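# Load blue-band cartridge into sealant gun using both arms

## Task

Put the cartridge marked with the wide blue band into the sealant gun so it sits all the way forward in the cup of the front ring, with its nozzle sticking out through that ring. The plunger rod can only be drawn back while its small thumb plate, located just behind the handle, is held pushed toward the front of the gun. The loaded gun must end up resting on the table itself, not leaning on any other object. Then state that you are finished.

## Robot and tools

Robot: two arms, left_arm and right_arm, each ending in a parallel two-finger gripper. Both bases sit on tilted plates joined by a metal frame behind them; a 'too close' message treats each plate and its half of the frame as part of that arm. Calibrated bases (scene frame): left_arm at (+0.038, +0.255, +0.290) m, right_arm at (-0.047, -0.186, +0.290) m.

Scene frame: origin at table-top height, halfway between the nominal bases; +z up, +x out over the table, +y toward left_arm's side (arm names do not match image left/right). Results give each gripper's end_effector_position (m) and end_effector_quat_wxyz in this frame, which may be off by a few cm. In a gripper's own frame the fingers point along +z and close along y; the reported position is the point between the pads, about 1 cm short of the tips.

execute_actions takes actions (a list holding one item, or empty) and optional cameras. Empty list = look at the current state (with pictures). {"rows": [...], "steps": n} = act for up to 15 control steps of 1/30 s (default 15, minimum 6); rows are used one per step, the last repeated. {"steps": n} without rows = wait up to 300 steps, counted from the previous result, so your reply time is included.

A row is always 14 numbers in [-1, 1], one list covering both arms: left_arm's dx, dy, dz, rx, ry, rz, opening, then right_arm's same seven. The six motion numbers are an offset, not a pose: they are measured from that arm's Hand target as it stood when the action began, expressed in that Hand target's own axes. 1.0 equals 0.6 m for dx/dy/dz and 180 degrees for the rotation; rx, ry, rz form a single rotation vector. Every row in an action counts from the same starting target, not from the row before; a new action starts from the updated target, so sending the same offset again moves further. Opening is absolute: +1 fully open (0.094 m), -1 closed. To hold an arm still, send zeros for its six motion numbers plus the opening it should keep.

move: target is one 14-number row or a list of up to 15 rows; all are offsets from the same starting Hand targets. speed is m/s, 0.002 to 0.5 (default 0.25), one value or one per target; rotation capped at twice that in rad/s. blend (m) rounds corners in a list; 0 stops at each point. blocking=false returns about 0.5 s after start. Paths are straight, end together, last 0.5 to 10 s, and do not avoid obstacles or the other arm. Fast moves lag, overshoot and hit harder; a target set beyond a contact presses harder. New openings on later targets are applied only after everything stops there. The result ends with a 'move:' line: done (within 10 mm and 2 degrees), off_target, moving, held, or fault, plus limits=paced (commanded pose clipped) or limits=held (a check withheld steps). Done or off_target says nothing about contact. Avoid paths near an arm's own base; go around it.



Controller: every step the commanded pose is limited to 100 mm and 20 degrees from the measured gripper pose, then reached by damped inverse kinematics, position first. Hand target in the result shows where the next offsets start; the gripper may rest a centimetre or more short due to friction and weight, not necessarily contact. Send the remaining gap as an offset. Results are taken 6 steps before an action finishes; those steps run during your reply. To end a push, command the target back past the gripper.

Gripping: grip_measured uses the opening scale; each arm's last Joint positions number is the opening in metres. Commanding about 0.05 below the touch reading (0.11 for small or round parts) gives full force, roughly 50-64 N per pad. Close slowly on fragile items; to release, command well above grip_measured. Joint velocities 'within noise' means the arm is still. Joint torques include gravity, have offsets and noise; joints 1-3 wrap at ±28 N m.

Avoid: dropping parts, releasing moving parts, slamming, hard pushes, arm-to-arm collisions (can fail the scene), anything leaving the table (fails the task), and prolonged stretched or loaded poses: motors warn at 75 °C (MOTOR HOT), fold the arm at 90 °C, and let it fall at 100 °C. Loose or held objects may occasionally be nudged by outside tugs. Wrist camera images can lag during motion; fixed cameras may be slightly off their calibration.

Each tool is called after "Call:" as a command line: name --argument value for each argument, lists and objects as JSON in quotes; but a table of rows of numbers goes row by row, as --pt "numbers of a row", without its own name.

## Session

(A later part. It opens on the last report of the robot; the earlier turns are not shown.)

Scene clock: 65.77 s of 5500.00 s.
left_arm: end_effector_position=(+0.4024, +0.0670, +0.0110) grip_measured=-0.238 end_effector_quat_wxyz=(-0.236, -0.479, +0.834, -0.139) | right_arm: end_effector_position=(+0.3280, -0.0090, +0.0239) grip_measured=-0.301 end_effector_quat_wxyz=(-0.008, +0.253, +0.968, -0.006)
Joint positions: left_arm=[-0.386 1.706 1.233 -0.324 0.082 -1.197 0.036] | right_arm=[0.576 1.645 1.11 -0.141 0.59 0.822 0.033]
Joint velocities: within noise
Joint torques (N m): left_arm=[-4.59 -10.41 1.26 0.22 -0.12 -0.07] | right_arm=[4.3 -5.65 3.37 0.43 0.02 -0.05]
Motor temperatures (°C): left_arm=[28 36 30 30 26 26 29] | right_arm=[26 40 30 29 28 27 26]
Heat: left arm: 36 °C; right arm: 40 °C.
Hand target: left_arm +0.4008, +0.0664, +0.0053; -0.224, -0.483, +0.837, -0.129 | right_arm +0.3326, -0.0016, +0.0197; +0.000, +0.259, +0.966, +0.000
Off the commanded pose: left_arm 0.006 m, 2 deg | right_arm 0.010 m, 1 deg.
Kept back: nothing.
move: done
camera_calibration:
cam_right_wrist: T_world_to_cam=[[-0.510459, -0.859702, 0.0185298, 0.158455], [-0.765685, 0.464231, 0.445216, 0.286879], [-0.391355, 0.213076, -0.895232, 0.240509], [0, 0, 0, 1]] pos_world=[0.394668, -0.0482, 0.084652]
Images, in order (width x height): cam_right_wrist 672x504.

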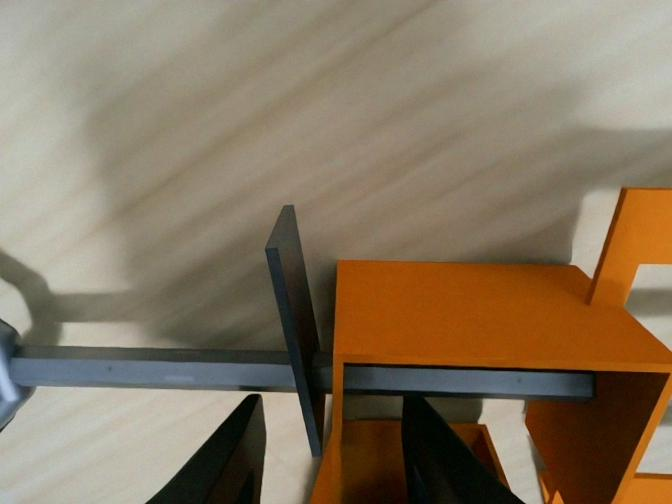

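Call:
move --pt "0 0 0 0 0 0 -0.5 0 0 0.01 0 0 0 -0.3" --pt "0 0 0 0 0 0 -0.5 0 0 0.01 0 0 0 -0.95" --speed 0.05 --cameras '["cam_right_wrist"]'

Call:
zoom_image --camera "cam_right_wrist" --region '[160, 200, 500, 504]'

Scene clock: 67.27 s of 5500.00 s.
left_arm: end_effector_position=(+0.4027, +0.0668, +0.0109) grip_measured=-0.238 end_effector_quat_wxyz=(-0.235, -0.479, +0.834, -0.139) | right_arm: end_effector_position=(+0.3293, -0.0089, +0.0215) grip_measured=-0.879 end_effector_quat_wxyz=(-0.004, +0.252, +0.968, -0.009)
Joint positions: left_arm=[-0.387 1.706 1.233 -0.322 0.08 -1.197 0.036] | right_arm=[0.576 1.655 1.116 -0.132 0.599 0.818 0.006]
Joint velocities: within noise
Joint torques (N m): left_arm=[-4.53 -10.4 1.28 0.22 -0.11 -0.07] | right_arm=[3.62 -5.2 3.41 0.52 -0.07 -0.1]
Motor temperatures (°C): left_arm=[28 36 30 30 26 26 30] | right_arm=[26 40 30 29 28 27 26]
Heat: left arm: 36 °C; right arm: 40 °C.
Hand target: left_arm +0.4009, +0.0664, +0.0054; -0.224, -0.483, +0.837, -0.129 | right_arm +0.3326, -0.0015, +0.0137; +0.000, +0.259, +0.966, +0.001
Off the commanded pose: left_arm 0.006 m, 2 deg | right_arm 0.011 m, 1 deg.
Kept back: nothing.
move: off_target (right_arm); target 2's new opening was sent with right_arm's hand 0.011 m and 1 deg from that target
camera_calibration:
cam_right_wrist: T_world_to_cam=[[-0.509994, -0.859889, 0.0222994, 0.159054], [-0.768699, 0.467237, 0.436797, 0.290068], [-0.386016, 0.205622, -0.899284, 0.237084], [0, 0, 0, 1]] pos_world=[0.39561, -0.0475116, 0.0829585]
Images, in order (width x height): cam_right_wrist 672x504.

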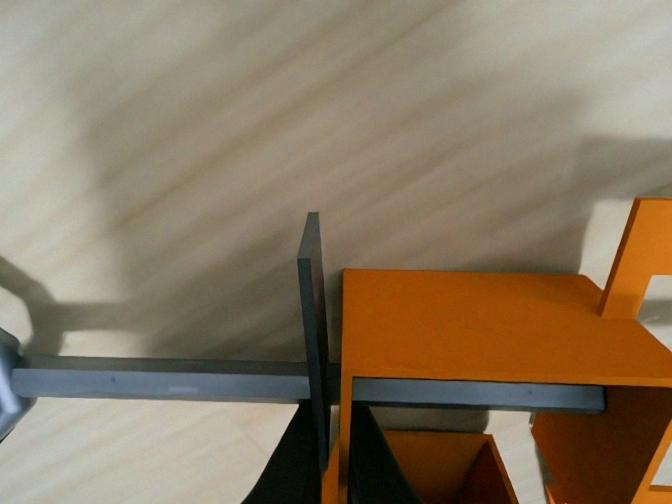

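Scaled by 1.482 from the camera's 672x504 image, which has a finer 960x720 frame.

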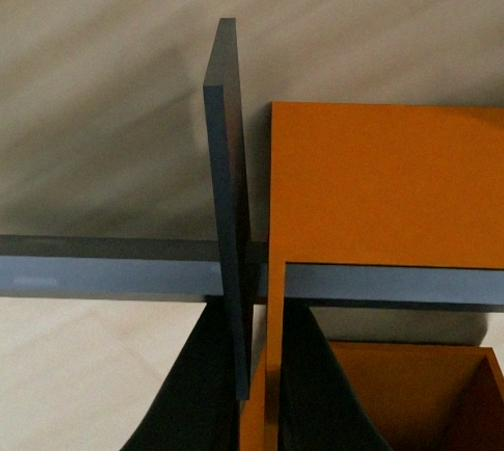

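Call:
move --target '[-0.0433,0,-0.025,0,0,0,-0.6,0,0,0,0,0,0,-1]' --speed 0.06 --cameras '["cam_right_wrist","cam_high"]'

Scene clock: 68.33 s of 5500.00 s.
left_arm: end_effector_position=(+0.4050, +0.0718, +0.0112) grip_measured=-0.238 end_effector_quat_wxyz=(-0.248, -0.478, +0.829, -0.150) | right_arm: end_effector_position=(+0.3308, -0.0051, +0.0216) grip_measured=-0.879 end_effector_quat_wxyz=(-0.007, +0.251, +0.968, +0.000)
Joint positions: left_arm=[-0.355 1.706 1.247 -0.345 0.139 -1.174 0.036] | right_arm=[0.576 1.657 1.122 -0.132 0.581 0.812 0.006]
Joint velocities: within noise
Joint torques (N m): left_arm=[-1.36 -12.7 3.59 -0.12 -0.1 0.09] | right_arm=[3.64 -5.3 2.93 0.53 -0.01 -0.03]
Motor temperatures (°C): left_arm=[28 36 30 30 26 26 30] | right_arm=[26 40 30 29 28 27 26]
Heat: left arm: 36 °C; right arm: 40 °C.
Hand target: left_arm +0.4159, +0.0923, +0.0054; -0.224, -0.483, +0.837, -0.129 | right_arm +0.3325, -0.0015, +0.0137; +0.000, +0.259, +0.966, +0.000
Off the commanded pose: left_arm 0.024 m, 4 deg | right_arm 0.009 m, 1 deg.
Kept back: nothing.
move: off_target (left_arm)
camera_calibration:
cam_right_wrist: T_world_to_cam=[[-0.507472, -0.861642, 0.00669062, 0.162574], [-0.769447, 0.456641, 0.446577, 0.289381], [-0.387844, 0.221477, -0.89472, 0.237618], [0, 0, 0, 1]] pos_world=[0.397324, -0.0446901, 0.0822832]
Images, in order (width x height): cam_high 672x504, cam_right_wrist 672x504.

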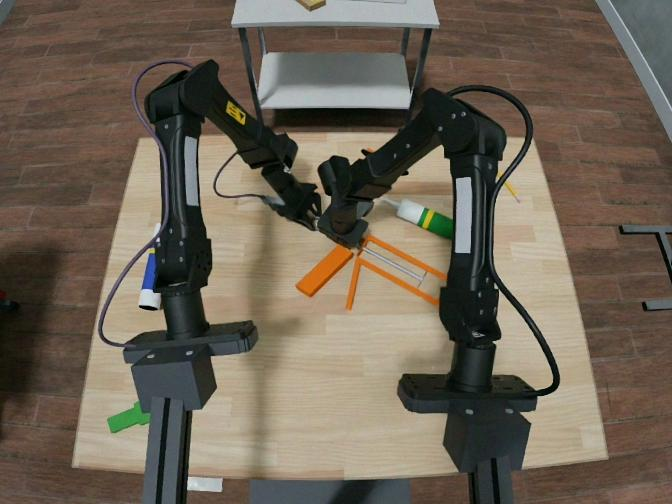

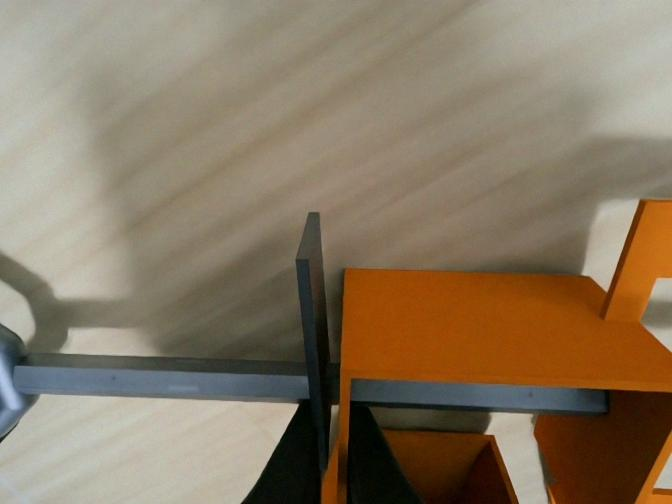

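Call:
move --target '[-0.0433,0,-0.025,0,0,0,-0.6,0,0,0,0,0,0,-1]' --speed 0.06 --cameras '["cam_right_wrist","cam_high"]'

Scene clock: 69.33 s of 5500.00 s.
left_arm: end_effector_position=(+0.4141, +0.0881, +0.0115) grip_measured=-0.238 end_effector_quat_wxyz=(-0.260, -0.476, +0.827, -0.151) | right_arm: end_effector_position=(+0.3343, -0.0008, +0.0230) grip_measured=-0.879 end_effector_quat_wxyz=(-0.004, +0.251, +0.968, +0.008)
Joint positions: left_arm=[-0.303 1.706 1.3 -0.424 0.191 -1.135 0.036] | right_arm=[0.581 1.657 1.128 -0.124 0.575 0.808 0.006]
Joint velocities: within noise
Joint torques (N m): left_arm=[0.44 -14.26 3.79 -0.11 -0.11 0.22] | right_arm=[3.22 -5.31 2.52 0.47 0.05 0.02]
Motor temperatures (°C): left_arm=[28 36 30 30 26 26 30] | right_arm=[26 40 30 29 28 27 26]
Heat: left arm: 36 °C; right arm: 40 °C.
Hand target: left_arm +0.4310, +0.1184, +0.0053; -0.224, -0.483, +0.837, -0.129 | right_arm +0.3326, -0.0015, +0.0137; +0.000, +0.259, +0.966, +0.000
Off the commanded pose: left_arm 0.035 m, 5 deg | right_arm 0.010 m, 1 deg.
Kept back: nothing.
move: off_target (left_arm)
camera_calibration:
cam_right_wrist: T_world_to_cam=[[-0.507627, -0.86152, -0.00990039, 0.168473], [-0.773517, 0.450653, 0.445628, 0.290837], [-0.379455, 0.233871, -0.895164, 0.236524], [0, 0, 0, 1]] pos_world=[0.400239, -0.0412398, 0.0837905]
Images, in order (width x height): cam_high 672x504, cam_right_wrist 672x504.

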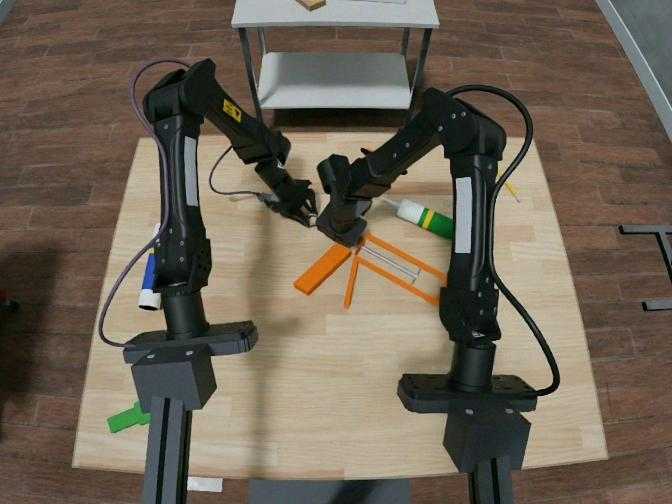

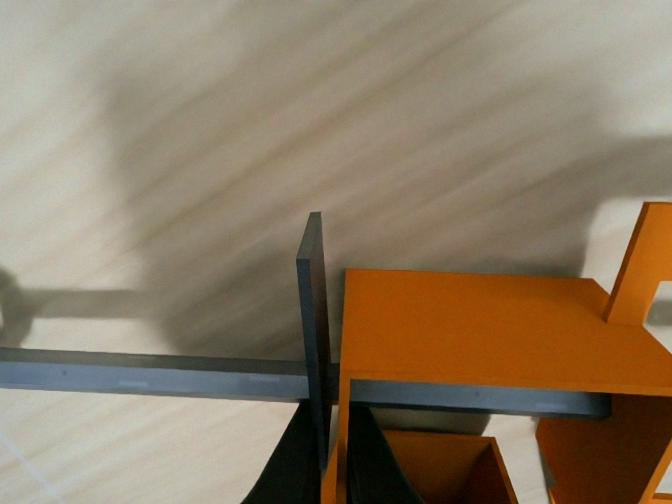

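Call:
move --target '[-0.0866,0,-0.05,0,0,0,-0.6,0,0,0,0,0,0,-1]' --speed 0.08 --cameras '["cam_right_wrist","cam_high"]'

Scene clock: 70.70 s of 5500.00 s.
left_arm: end_effector_position=(+0.4453, +0.1413, +0.0126) grip_measured=-0.238 end_effector_quat_wxyz=(-0.262, -0.476, +0.826, -0.151) | right_arm: end_effector_position=(+0.3368, +0.0037, +0.0249) grip_measured=-0.879 end_effector_quat_wxyz=(-0.002, +0.251, +0.968, +0.015)
Joint positions: left_arm=[-0.156 1.706 1.444 -0.597 0.29 -1.023 0.036] | right_arm=[0.589 1.657 1.132 -0.118 0.572 0.806 0.006]
Joint velocities: within noise
Joint torques (N m): left_arm=[1.22 -14.28 4.77 -0.06 -0.12 0.14] | right_arm=[2.7 -5.37 2.22 0.42 0.07 0.03]
Motor temperatures (°C): left_arm=[28 37 31 29 26 26 30] | right_arm=[26 39 30 29 28 27 26]
Heat: left arm: 37 °C; right arm: 39 °C.
Hand target: left_arm +0.4610, +0.1703, +0.0053; -0.224, -0.483, +0.837, -0.129 | right_arm +0.3325, -0.0015, +0.0137; +0.000, +0.259, +0.966, +0.001
Off the commanded pose: left_arm 0.034 m, 5 deg | right_arm 0.013 m, 2 deg.
Kept back: nothing.
move: off_target (left_arm, right_arm)
camera_calibration:
cam_right_wrist: T_world_to_cam=[[-0.507832, -0.861113, -0.0243209, 0.174051], [-0.776888, 0.445598, 0.444846, 0.291081], [-0.372225, 0.244802, -0.895277, 0.235577], [0, 0, 0, 1]] pos_world=[0.402214, -0.0374973, 0.085654]
Images, in order (width x height): cam_high 672x504, cam_right_wrist 672x504.

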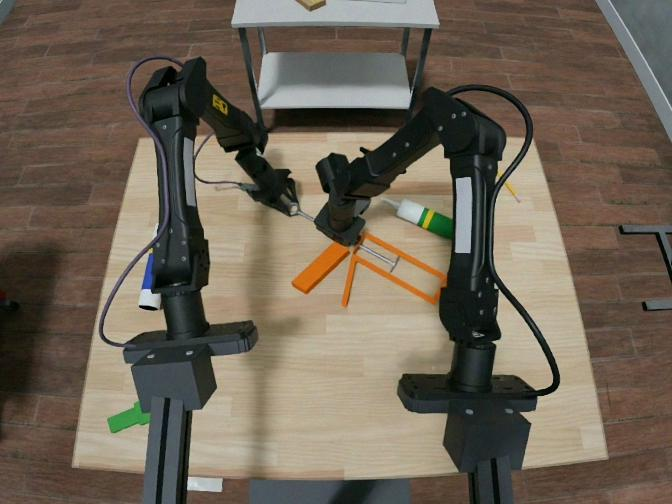

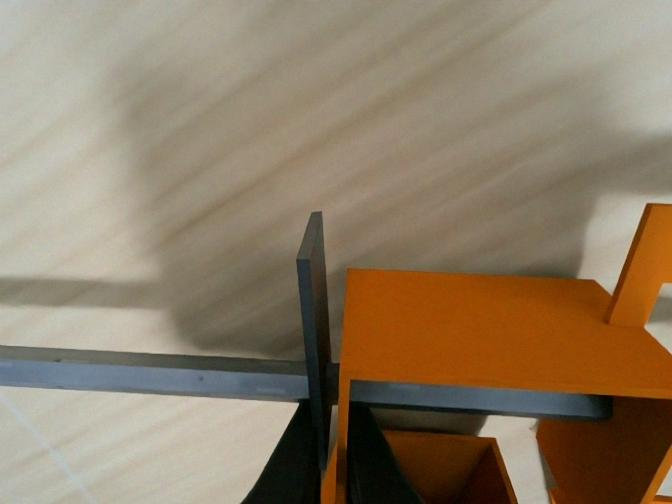

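Call:
move --target '[-0.0866,0,-0.05,0,0,0,-0.6,0,0,0,0,0,0,-1]' --speed 0.08 --cameras '["cam_high"]'

Call:
zoom_image --camera "cam_high" --region '[270, 180, 470, 330]'

Scene clock: 72.00 s of 5500.00 s.
left_arm: end_effector_position=(+0.4809, +0.1962, +0.0161) grip_measured=-0.238 end_effector_quat_wxyz=(-0.250, -0.474, +0.830, -0.155) | right_arm: end_effector_position=(+0.3417, +0.0097, +0.0260) grip_measured=-0.876 end_effector_quat_wxyz=(+0.004, +0.253, +0.967, +0.027)
Joint positions: left_arm=[-0.014 1.738 1.631 -0.766 0.378 -0.904 0.036] | right_arm=[0.594 1.658 1.136 -0.095 0.561 0.8 0.006]
Joint velocities: within noise
Joint torques (N m): left_arm=[1.91 -12.92 6.98 -0.12 -0.09 0.05] | right_arm=[2.36 -5.52 2 0.22 0.17 0.1]
Motor temperatures (°C): left_arm=[28 37 31 29 26 26 30] | right_arm=[26 39 30 29 28 27 26]
Heat: left arm: 37 °C; right arm: 39 °C.
Hand target: left_arm +0.4911, +0.2222, +0.0053; -0.224, -0.483, +0.837, -0.129 | right_arm +0.3325, -0.0015, +0.0136; +0.000, +0.259, +0.966, +0.000
Off the commanded pose: left_arm 0.030 m, 4 deg | right_arm 0.019 m, 3 deg.
Kept back: nothing.
move: off_target (left_arm, right_arm)
Images, in order (width x height): cam_high 672x504.

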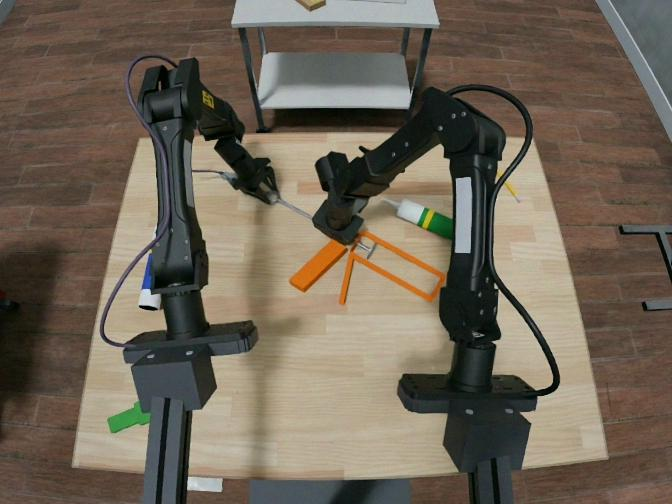

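Scaled by 2.520 from the camera's 672x504 image, which has a finer 960x720 frame.

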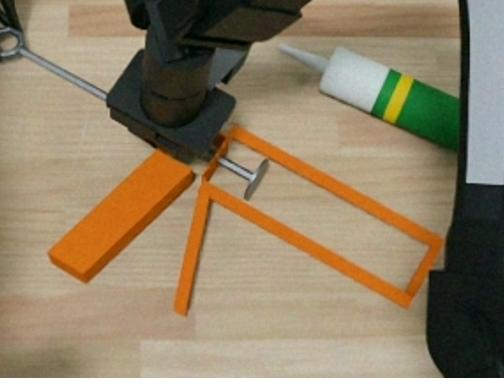

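Call:
move --target '[-0.07,0,-0.04,0,0,0,-0.6,0,0,0,0,0,0,-1]' --speed 0.06 --cameras '["cam_high","cam_left_wrist"]'

Call:
zoom_image --camera "cam_high" --region '[250, 180, 450, 330]'

Scene clock: 73.33 s of 5500.00 s.
left_arm: end_effector_position=(+0.5044, +0.2345, +0.0172) grip_measured=-0.238 end_effector_quat_wxyz=(-0.255, -0.474, +0.828, -0.155) | right_arm: end_effector_position=(+0.3425, +0.0109, +0.0264) grip_measured=-0.876 end_effector_quat_wxyz=(+0.005, +0.253, +0.967, +0.029)
Joint positions: left_arm=[0.084 1.822 1.848 -0.944 0.444 -0.819 0.036] | right_arm=[0.596 1.658 1.136 -0.092 0.559 0.799 0.006]
Joint velocities: within noise
Joint torques (N m): left_arm=[3.07 -13.56 7.77 -0.09 -0.11 0.06] | right_arm=[2.25 -5.55 1.94 0.18 0.19 0.1]
Motor temperatures (°C): left_arm=[28 38 31 29 26 26 30] | right_arm=[26 39 30 29 28 27 27]
Heat: left arm: 38 °C; right arm: 39 °C.
Hand target: left_arm +0.5153, +0.2641, +0.0051; -0.224, -0.483, +0.837, -0.129 | right_arm +0.3325, -0.0015, +0.0136; +0.000, +0.259, +0.966, +0.000
Off the commanded pose: left_arm 0.034 m, 5 deg | right_arm 0.020 m, 3 deg.
Kept back: nothing.
move: off_target (left_arm, right_arm)
camera_calibration:
cam_left_wrist: T_world_to_cam=[[0.860038, -0.509271, 0.0312754, -0.313989], [-0.27915, -0.418337, 0.864332, 0.262411], [-0.427095, -0.752089, -0.501949, 0.48739], [0, 0, 0, 1]] pos_world=[0.551456, 0.316431, 0.0276548]
Images, in order (width x height): cam_high 672x504, cam_left_wrist 672x504.

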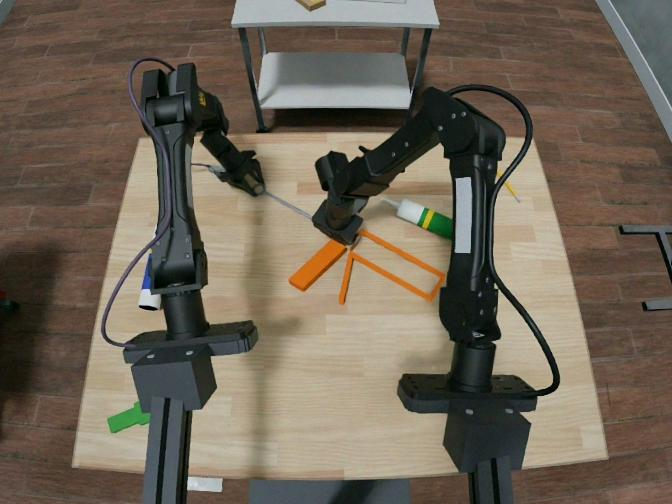

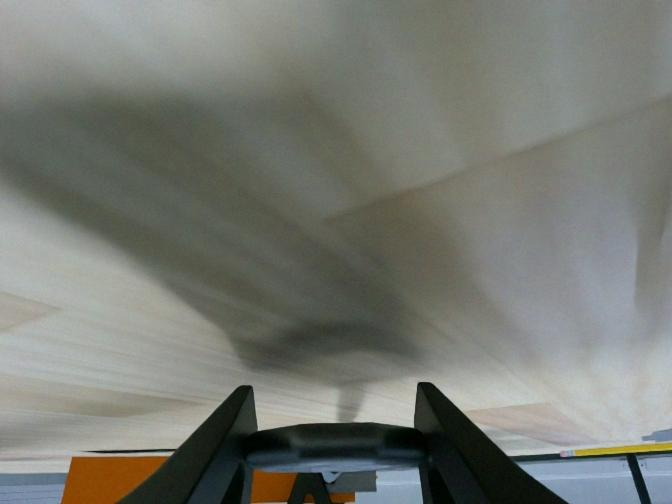

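Scaled by 2.520 from the camera's 672x504 image, which has a finer 960x720 frame.

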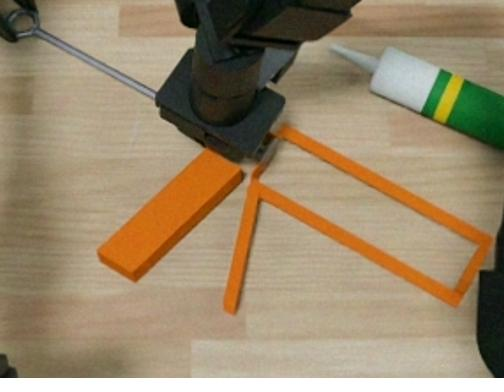

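Call:
move --target '[-0.022,0,-0.0125,0,0,0,-0.6,0,0,0,0,0,0,-1]' --speed 0.05 --cameras '["cam_high"]'

Call:
zoom_image --camera "cam_high" --region '[310, 200, 410, 275]'

Scene clock: 74.27 s of 5500.00 s.
left_arm: end_effector_position=(+0.5083, +0.2392, +0.0197) grip_measured=-0.238 end_effector_quat_wxyz=(-0.267, -0.471, +0.825, -0.162) | right_arm: end_effector_position=(+0.3464, +0.0150, +0.0275) grip_measured=-0.873 end_effector_quat_wxyz=(+0.008, +0.256, +0.966, +0.039)
Joint positions: left_arm=[0.104 1.856 1.924 -1.016 0.476 -0.789 0.036] | right_arm=[0.598 1.658 1.14 -0.078 0.549 0.797 0.006]
Joint velocities: within noise
Joint torques (N m): left_arm=[4.19 -13.97 8.31 0.01 -0.26 0.05] | right_arm=[2.1 -5.61 1.7 0.09 0.28 0.13]
Motor temperatures (°C): left_arm=[28 38 31 29 26 26 30] | right_arm=[26 39 30 29 28 27 27]
Heat: left arm: 38 °C; right arm: 39 °C.
Hand target: left_arm +0.5228, +0.2772, +0.0050; -0.224, -0.483, +0.837, -0.129 | right_arm +0.3325, -0.0016, +0.0136; +0.000, +0.259, +0.966, +0.000
Off the commanded pose: left_arm 0.043 m, 7 deg | right_arm 0.026 m, 5 deg.
Kept back: nothing.
move: off_target (left_arm, right_arm)
Images, in order (width x height): cam_high 672x504.

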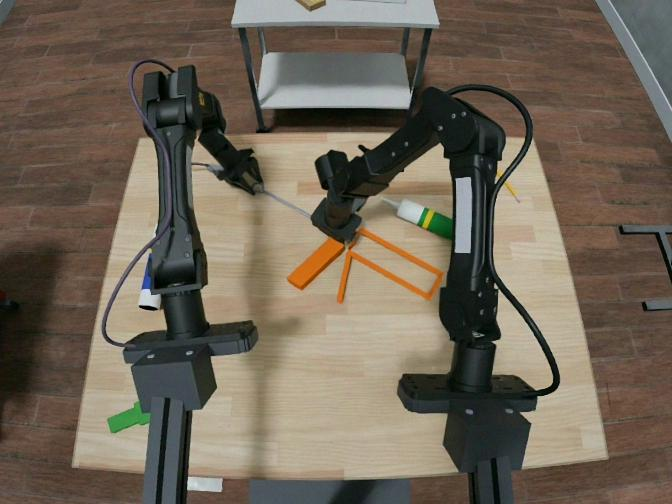

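Scaled by 5.040 from the camera's 672x504 image, which has a finer 960x720 frame.

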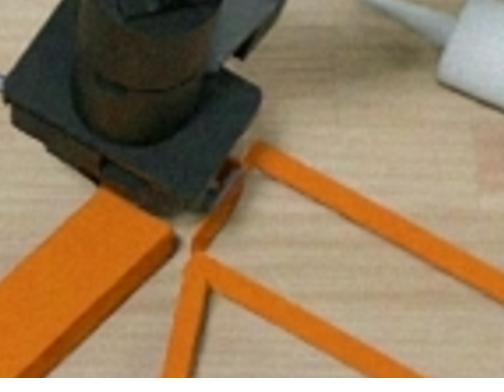

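Call:
move --target '[0.065,0,0.0375,0,0,0,-0.6,0,0,0,0,0,0,-1]' --speed 0.08 --cameras '["cam_right_wrist"]'

Scene clock: 75.43 s of 5500.00 s.
left_arm: end_effector_position=(+0.5026, +0.2303, +0.0140) grip_measured=-0.238 end_effector_quat_wxyz=(-0.242, -0.476, +0.831, -0.156) | right_arm: end_effector_position=(+0.3444, +0.0136, +0.0257) grip_measured=-0.872 end_effector_quat_wxyz=(+0.006, +0.253, +0.967, +0.034)
Joint positions: left_arm=[0.071 1.797 1.786 -0.873 0.428 -0.838 0.036] | right_arm=[0.596 1.663 1.14 -0.081 0.553 0.794 0.006]
Joint velocities: within noise
Joint torques (N m): left_arm=[-1.05 -15.47 1.76 0.2 -0.34 -0.2] | right_arm=[2.25 -5.91 1.69 0.09 0.25 0.15]
Motor temperatures (°C): left_arm=[28 38 31 29 26 26 30] | right_arm=[26 39 30 29 28 27 27]
Heat: left arm: 38 °C; right arm: 39 °C.
Hand target: left_arm +0.5003, +0.2383, +0.0050; -0.224, -0.483, +0.837, -0.129 | right_arm +0.3326, -0.0015, +0.0137; +0.000, +0.259, +0.966, +0.001
Off the commanded pose: left_arm 0.012 m, 4 deg | right_arm 0.023 m, 4 deg.
Kept back: nothing.
move: off_target (left_arm, right_arm)
camera_calibration:
cam_right_wrist: T_world_to_cam=[[-0.511, -0.857005, -0.0664954, 0.188564], [-0.786195, 0.434698, 0.439244, 0.295712], [-0.347529, 0.276732, -0.895903, 0.227818], [0, 0, 0, 1]] pos_world=[0.408017, -0.0299894, 0.0867518]
Images, in order (width x height): cam_right_wrist 672x504.

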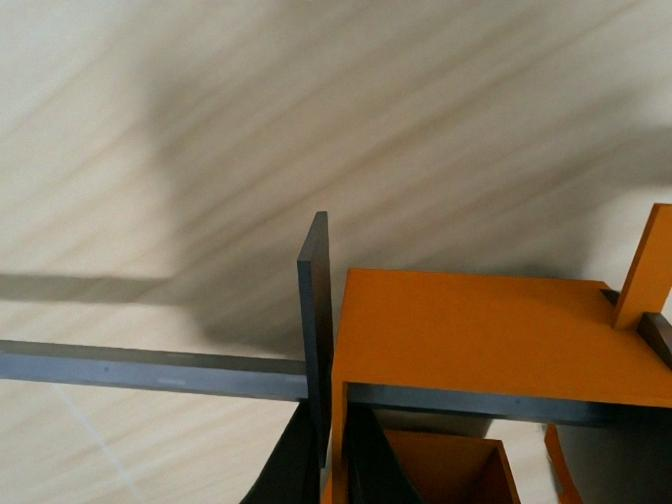

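Call:
move --pt "0 0 0 0 0 0 -0.6 -0.004 0.0283 0 0 0 0 -1" --pt "0 0 0 0 0 0 -0.6 -0.004 0.0283 0 0 0 0 -0.3" --pt "0 0 0 0 0 0 -0.6 -0.004 0.0283 -0.12 0 0 0 -0.3" --speed 0.1 --cameras '["cam_right_wrist","cam_left_wrist"]'

Scene clock: 78.27 s of 5500.00 s.
left_arm: end_effector_position=(+0.5027, +0.2302, +0.0139) grip_measured=-0.238 end_effector_quat_wxyz=(-0.242, -0.476, +0.831, -0.156) | right_arm: end_effector_position=(+0.3381, +0.0121, +0.0710) grip_measured=-0.301 end_effector_quat_wxyz=(-0.010, +0.253, +0.968, -0.002)
Joint positions: left_arm=[0.07 1.797 1.786 -0.872 0.427 -0.84 0.036] | right_arm=[0.698 1.579 1.18 -0.333 0.674 0.918 0.033]
Joint velocities: within noise
Joint torques (N m): left_arm=[-1.01 -15.57 1.83 0.18 -0.35 -0.19] | right_arm=[6.22 -9.78 2.47 -0.12 0.21 0.09]
Motor temperatures (°C): left_arm=[28 40 31 29 26 26 30] | right_arm=[26 39 30 29 28 27 27]
Heat: left arm: 40 °C; right arm: 39 °C.
Hand target: left_arm +0.5002, +0.2381, +0.0050; -0.224, -0.483, +0.837, -0.129 | right_arm +0.3431, +0.0118, +0.0856; +0.000, +0.259, +0.966, +0.000
Off the commanded pose: left_arm 0.012 m, 4 deg | right_arm 0.016 m, 1 deg.
Kept back: nothing.
move: off_target (left_arm, right_arm); target 2's new opening was sent with right_arm's hand 0.012 m and 3 deg from that target
camera_calibration:
cam_left_wrist: T_world_to_cam=[[0.862143, -0.504716, 0.0444048, -0.316913], [-0.296729, -0.431934, 0.851695, 0.275147], [-0.410684, -0.747459, -0.522152, 0.472711], [0, 0, 0, 1]] pos_world=[0.549004, 0.312227, 0.0265587]
cam_right_wrist: T_world_to_cam=[[-0.510472, -0.859806, 0.0123221, 0.181309], [-0.76482, 0.460534, 0.450509, 0.263159], [-0.393025, 0.220548, -0.892687, 0.282447], [0, 0, 0, 1]] pos_world=[0.404832, -0.0275964, 0.131347]
Images, in order (width x height): cam_left_wrist 672x504, cam_right_wrist 672x504.

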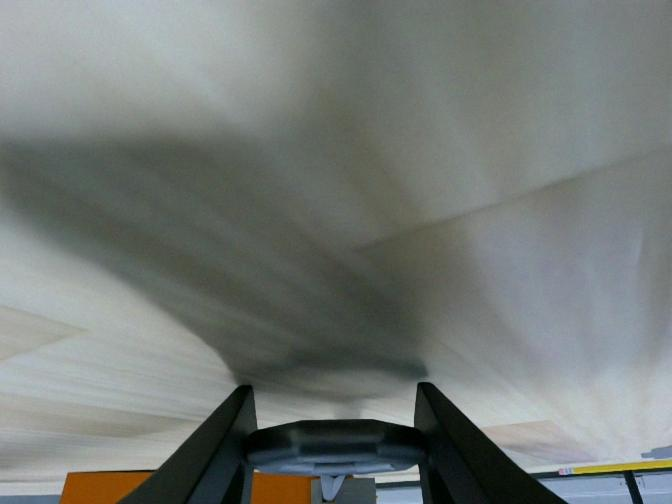

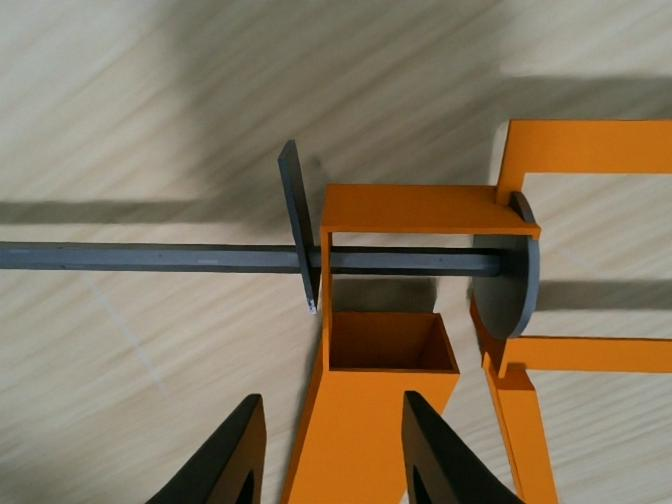

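Call:
move --pt "0 0 0 0 0 0 0.2 0 0 0 0 0 0 -0.3" --pt "0.0 0 -0.16 0 0 0 0.2 0.02 -0.2 -0.2 0 0 0 -0.3" --pt "-0.0 0 -0.26 0 0 0 0.2 0.04 -0.33 -0.25 0 0 0 -0.3" --speed 0.15

Call:
zoom_image --camera "cam_right_wrist" --region '[84, 0, 588, 504]'

Scene clock: 85.47 s of 5500.00 s.
left_arm: end_effector_position=(+0.5298, +0.3077, +0.1197) grip_measured=+0.198 end_effector_quat_wxyz=(-0.237, -0.487, +0.833, -0.114) | right_arm: end_effector_position=(+0.2224, -0.1431, +0.2345) grip_measured=-0.301 end_effector_quat_wxyz=(-0.008, +0.258, +0.966, +0.009)
Joint positions: left_arm=[0.258 1.698 2.087 -1.349 0.461 -0.707 0.056] | right_arm=[1.037 0.562 0.686 -1.083 0.889 1.268 0.033]
Joint velocities: within noise
Joint torques (N m): left_arm=[0.99 -19.69 6.6 -0.53 0.44 0.07] | right_arm=[0.25 -1.01 3.88 -0.11 0.18 0.08]
Motor temperatures (°C): left_arm=[28 44 31 29 26 26 29] | right_arm=[26 39 30 29 28 27 26]
Heat: left arm: 44 °C; right arm: 39 °C.
Hand target: left_arm +0.5394, +0.3058, +0.1401; -0.224, -0.483, +0.837, -0.129 | right_arm +0.2233, -0.1477, +0.2355; +0.000, +0.259, +0.966, +0.000
Off the commanded pose: left_arm 0.023 m, 2 deg | right_arm 0.005 m, 1 deg.
Kept back: nothing.
move: off_target (left_arm)
camera_calibration:
cam_left_wrist: T_world_to_cam=[[0.860807, -0.50829, -0.0255349, -0.29576], [-0.26949, -0.497805, 0.824357, 0.235654], [-0.431724, -0.702732, -0.565493, 0.599606], [0, 0, 0, 1]] pos_world=[0.576963, 0.38834, 0.137258]
cam_right_wrist: T_world_to_cam=[[-0.520267, -0.853939, -0.0105372, -0.00480559], [-0.763697, 0.459694, 0.453265, 0.171502], [-0.382216, 0.243866, -0.891314, 0.417781], [0, 0, 0, 1]] pos_world=[0.288158, -0.184824, 0.294587]

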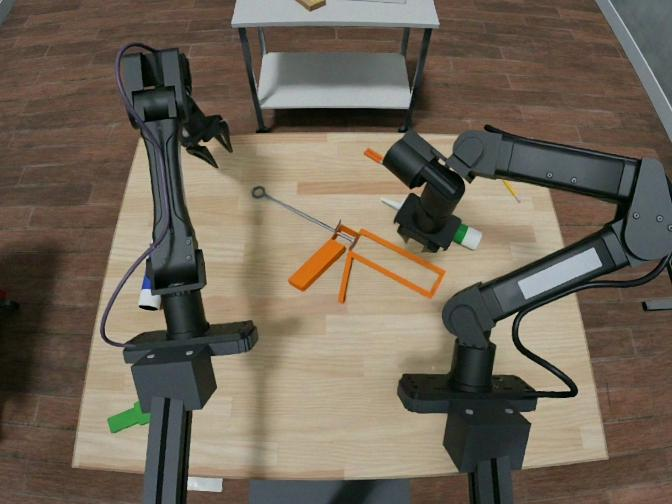

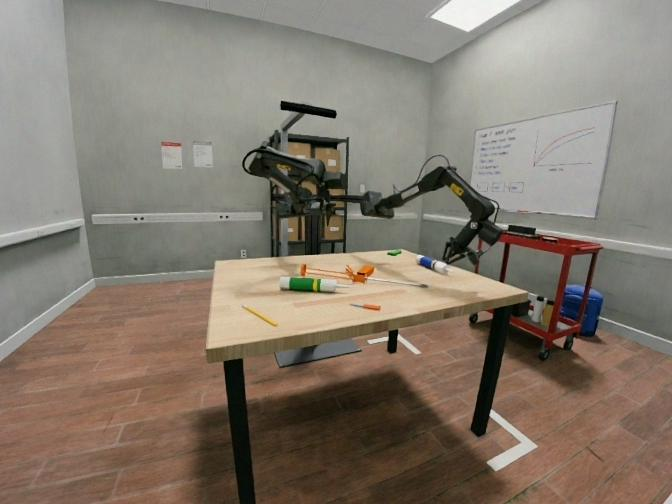

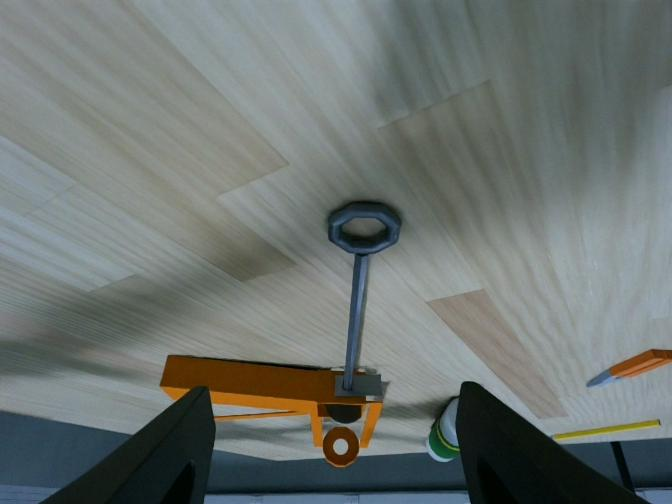

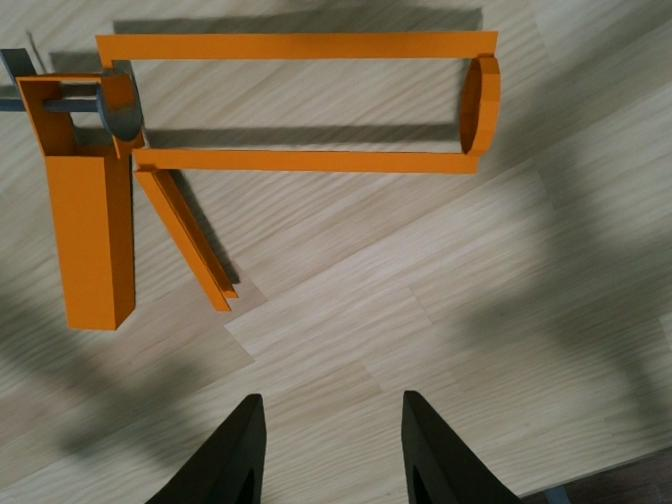

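Scaled by 1.000.

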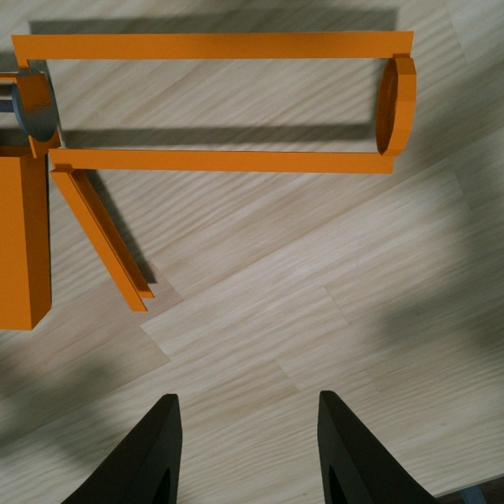

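Call:
move --target '[0.0625,0.405,-0.118,-0.087,-0.151,0.3257,0.8,0,0,0,0,0,0,-0.3]' --speed 0.2

Call:
zoom_image --camera "cam_left_wrist" --region '[84, 0, 588, 504]'

Scene clock: 92.23 s of 5500.00 s.
left_arm: end_effector_position=(+0.3282, +0.4302, +0.2191) grip_measured=+0.798 end_effector_quat_wxyz=(-0.012, -0.007, +1.000, +0.000) | right_arm: end_effector_position=(+0.2221, -0.1440, +0.2345) grip_measured=-0.301 end_effector_quat_wxyz=(-0.008, +0.259, +0.966, +0.008)
Joint positions: left_arm=[1.196 0.897 0.894 -0.904 0.843 0.907 0.084] | right_arm=[1.038 0.562 0.686 -1.088 0.892 1.274 0.033]
Joint velocities: within noise
Joint torques (N m): left_arm=[2.1 -5.18 2.99 0.3 0.23 0.06] | right_arm=[0.32 -0.96 3.89 -0.11 0.2 0.09]
Motor temperatures (°C): left_arm=[27 45 31 29 26 26 29] | right_arm=[26 37 30 29 28 27 26]
Heat: left arm: 45 °C; right arm: 37 °C.
Hand target: left_arm +0.3305, +0.4300, +0.2201; +0.000, +0.001, +1.000, +0.000 | right_arm +0.2233, -0.1477, +0.2355; +0.000, +0.259, +0.966, +0.000
Off the commanded pose: left_arm 0.003 m, 2 deg | right_arm 0.004 m, 1 deg.
Kept back: nothing.
move: done
camera_calibration:
cam_left_wrist: T_world_to_cam=[[-0.000698592, -0.99997, 0.00771864, 0.429606], [-0.895418, 0.00406205, 0.445208, 0.232923], [-0.445226, -0.00660039, -0.895394, 0.432144], [0, 0, 0, 1]] pos_world=[0.401266, 0.431499, 0.279924]
cam_right_wrist: T_world_to_cam=[[-0.522244, -0.852766, -0.00716564, -0.00588859], [-0.762604, 0.463234, 0.451497, 0.172405], [-0.381702, 0.241256, -0.892244, 0.417639], [0, 0, 0, 1]] pos_world=[0.287815, -0.185643, 0.294754]

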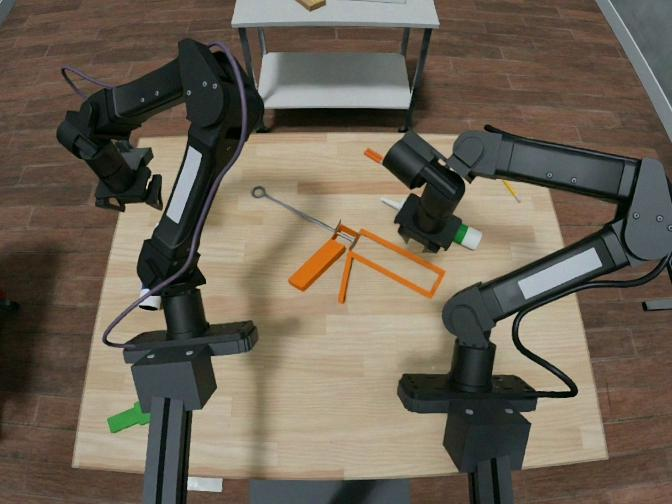

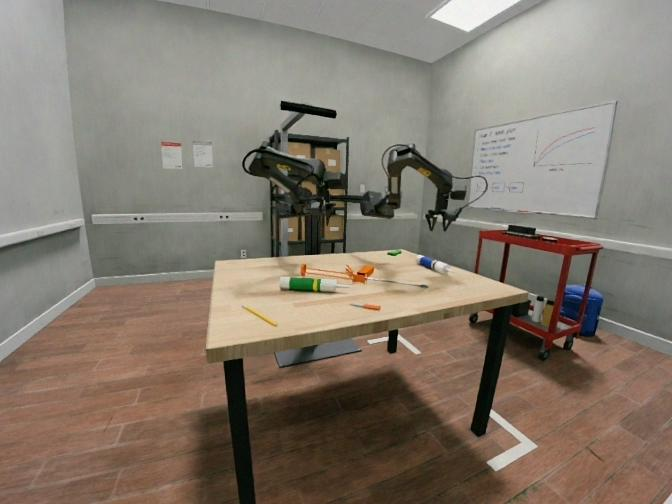

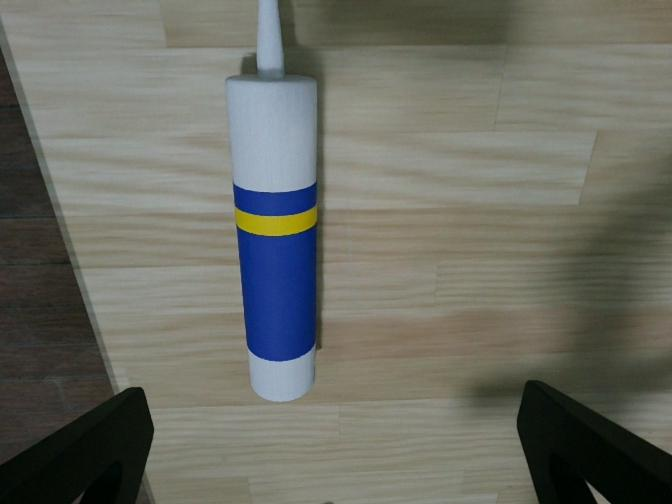

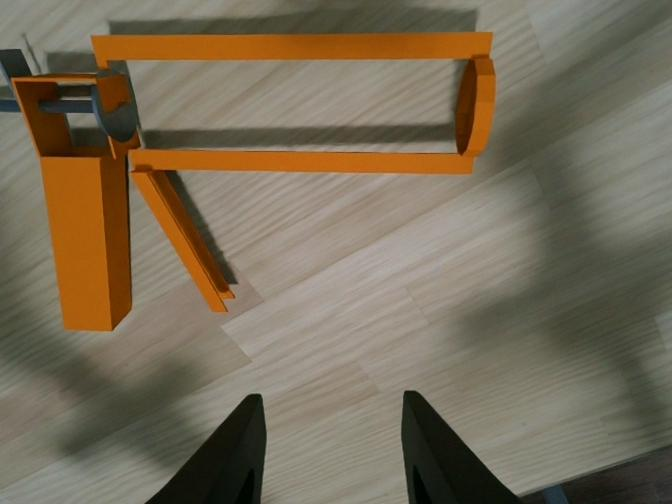

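Scaled by 1.000.

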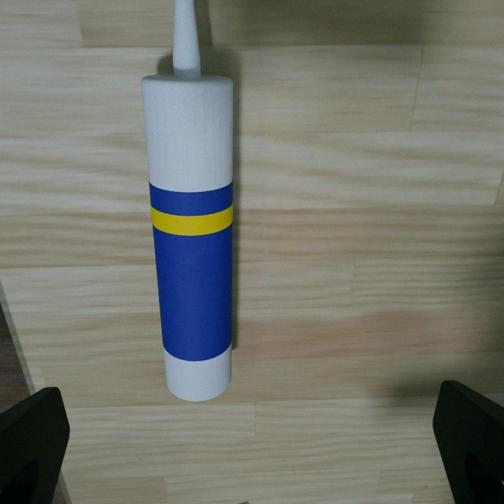

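Call:
move --target '[0.0925,0.0667,0.1833,0,0,0.01,0.8,0,0,0,0,0,0,-0.3]' --speed 0.15 --cameras '["cam_left_wrist","cam_low","cam_high"]'

Scene clock: 96.50 s of 5500.00 s.
left_arm: end_effector_position=(+0.2803, +0.4708, +0.1157) grip_measured=+0.798 end_effector_quat_wxyz=(+0.003, +0.021, +1.000, +0.004) | right_arm: end_effector_position=(+0.2221, -0.1440, +0.2345) grip_measured=-0.301 end_effector_quat_wxyz=(-0.008, +0.260, +0.966, +0.008)
Joint positions: left_arm=[1.034 1.221 0.649 -0.177 0.751 0.768 0.084] | right_arm=[1.038 0.562 0.686 -1.088 0.892 1.276 0.033]
Joint velocities: within noise
Joint torques (N m): left_arm=[2.14 -4.38 1.31 0.45 -0.07 -0.07] | right_arm=[0.34 -0.98 3.88 -0.11 0.19 0.09]
Motor temperatures (°C): left_arm=[27 42 31 29 26 26 29] | right_arm=[26 37 30 29 28 27 26]
Heat: left arm: 42 °C; right arm: 37 °C.
Hand target: left_arm +0.2752, +0.4701, +0.1102; +0.000, +0.017, +1.000, +0.000 | right_arm +0.2233, -0.1477, +0.2355; +0.000, +0.259, +0.966, +0.000
Off the commanded pose: left_arm 0.008 m, 1 deg | right_arm 0.004 m, 1 deg.
Kept back: nothing.
move: done
camera_calibration:
cam_left_wrist: T_world_to_cam=[[-0.0573995, -0.998351, 0.000629437, 0.486945], [-0.906726, 0.0523954, 0.418453, 0.219409], [-0.417796, 0.0234483, -0.908238, 0.298132], [0, 0, 0, 1]] pos_world=[0.351452, 0.467655, 0.178657]
Images, in order (width x height): cam_high 672x504, cam_low 672x504, cam_left_wrist 672x504.

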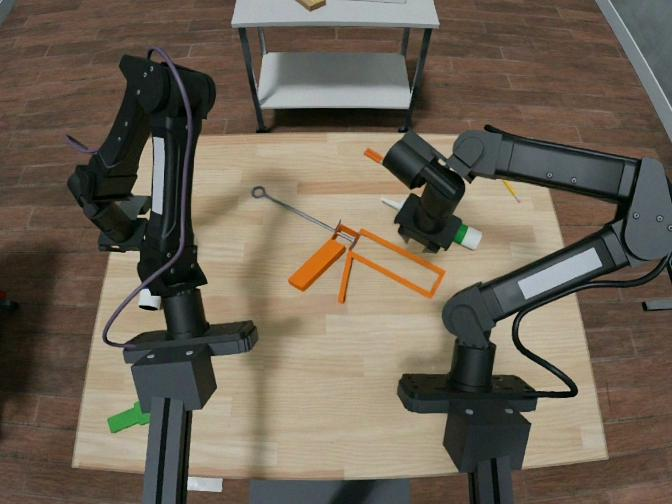

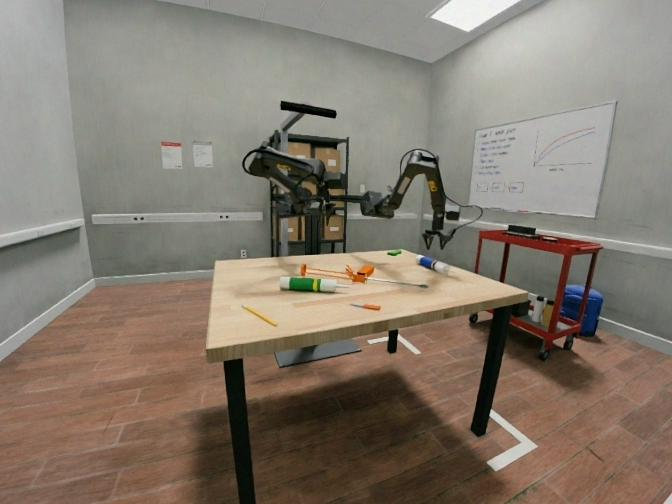

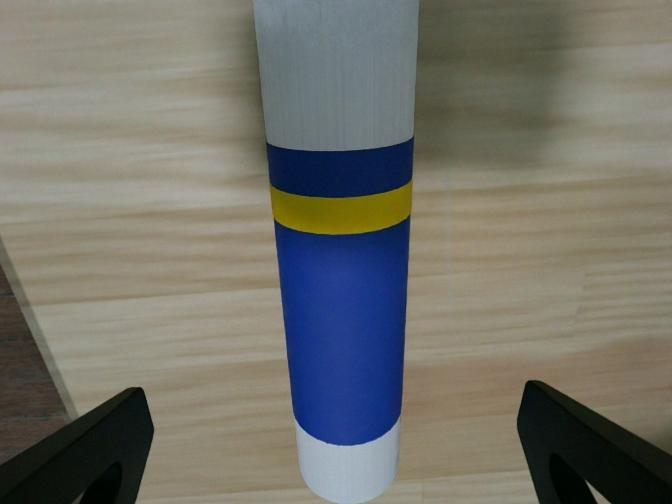

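Call:
move --target '[0,0,0.12,0,0,0,0.8,0,0,0,0,0,0,-0.3]' --speed 0.12 --cameras '["cam_left_wrist","cam_low"]'

Call:
zoom_image --camera "cam_low" --region '[380, 190, 500, 300]'

Scene clock: 98.53 s of 5500.00 s.
left_arm: end_effector_position=(+0.2776, +0.4693, +0.0443) grip_measured=+0.798 end_effector_quat_wxyz=(+0.001, +0.017, +1.000, +0.001) | right_arm: end_effector_position=(+0.2221, -0.1440, +0.2345) grip_measured=-0.301 end_effector_quat_wxyz=(-0.008, +0.260, +0.966, +0.008)
Joint positions: left_arm=[0.849 1.476 0.65 0.167 0.611 0.61 0.084] | right_arm=[1.038 0.562 0.686 -1.088 0.892 1.276 0.033]
Joint velocities: within noise
Joint torques (N m): left_arm=[2.56 -5.29 0.98 0.46 -0.09 -0.07] | right_arm=[0.32 -0.98 3.88 -0.11 0.2 0.09]
Motor temperatures (°C): left_arm=[27 41 31 29 26 26 29] | right_arm=[26 36 30 29 28 27 26]
Heat: left arm: 41 °C; right arm: 36 °C.
Hand target: left_arm +0.2751, +0.4699, +0.0381; +0.000, +0.017, +1.000, +0.000 | right_arm +0.2233, -0.1477, +0.2355; +0.000, +0.259, +0.966, +0.000
Off the commanded pose: left_arm 0.007 m, 0 deg | right_arm 0.004 m, 1 deg.
Kept back: nothing.
move: done
camera_calibration:
cam_left_wrist: T_world_to_cam=[[-0.0485093, -0.998802, 0.0064035, 0.482822], [-0.905554, 0.0466838, 0.421654, 0.249172], [-0.421447, 0.0146554, -0.906734, 0.237234], [0, 0, 0, 1]] pos_world=[0.349042, 0.467135, 0.106952]
Images, in order (width x height): cam_low 672x504, cam_left_wrist 672x504.

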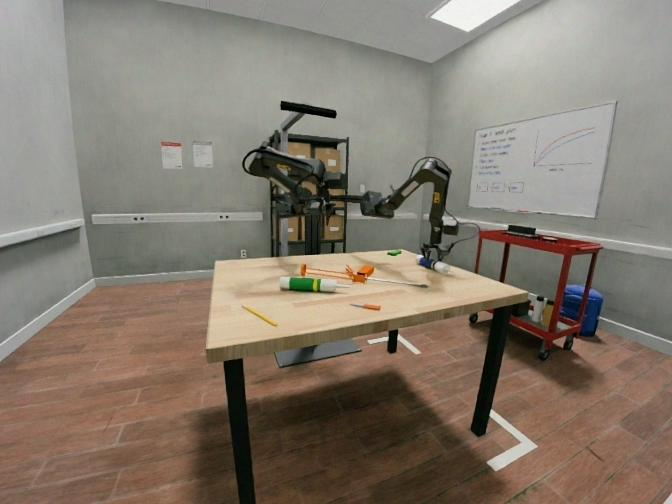

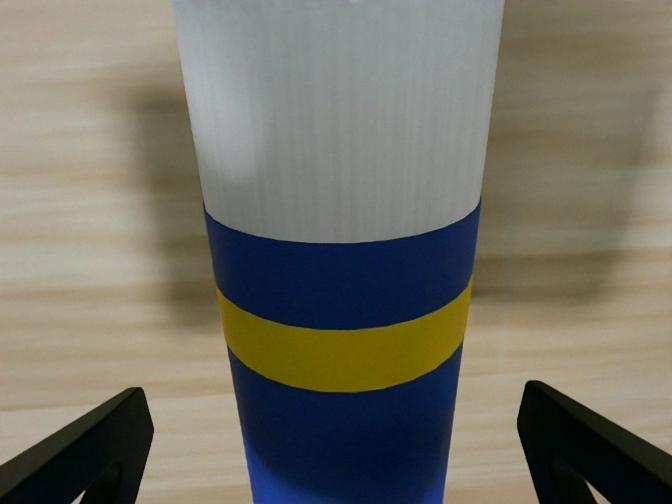

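Scaled by 4.200 from the camera's 672x504 image, which has a finer 960x720 frame.

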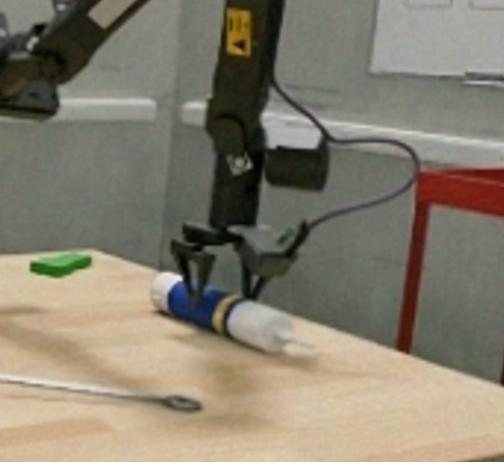

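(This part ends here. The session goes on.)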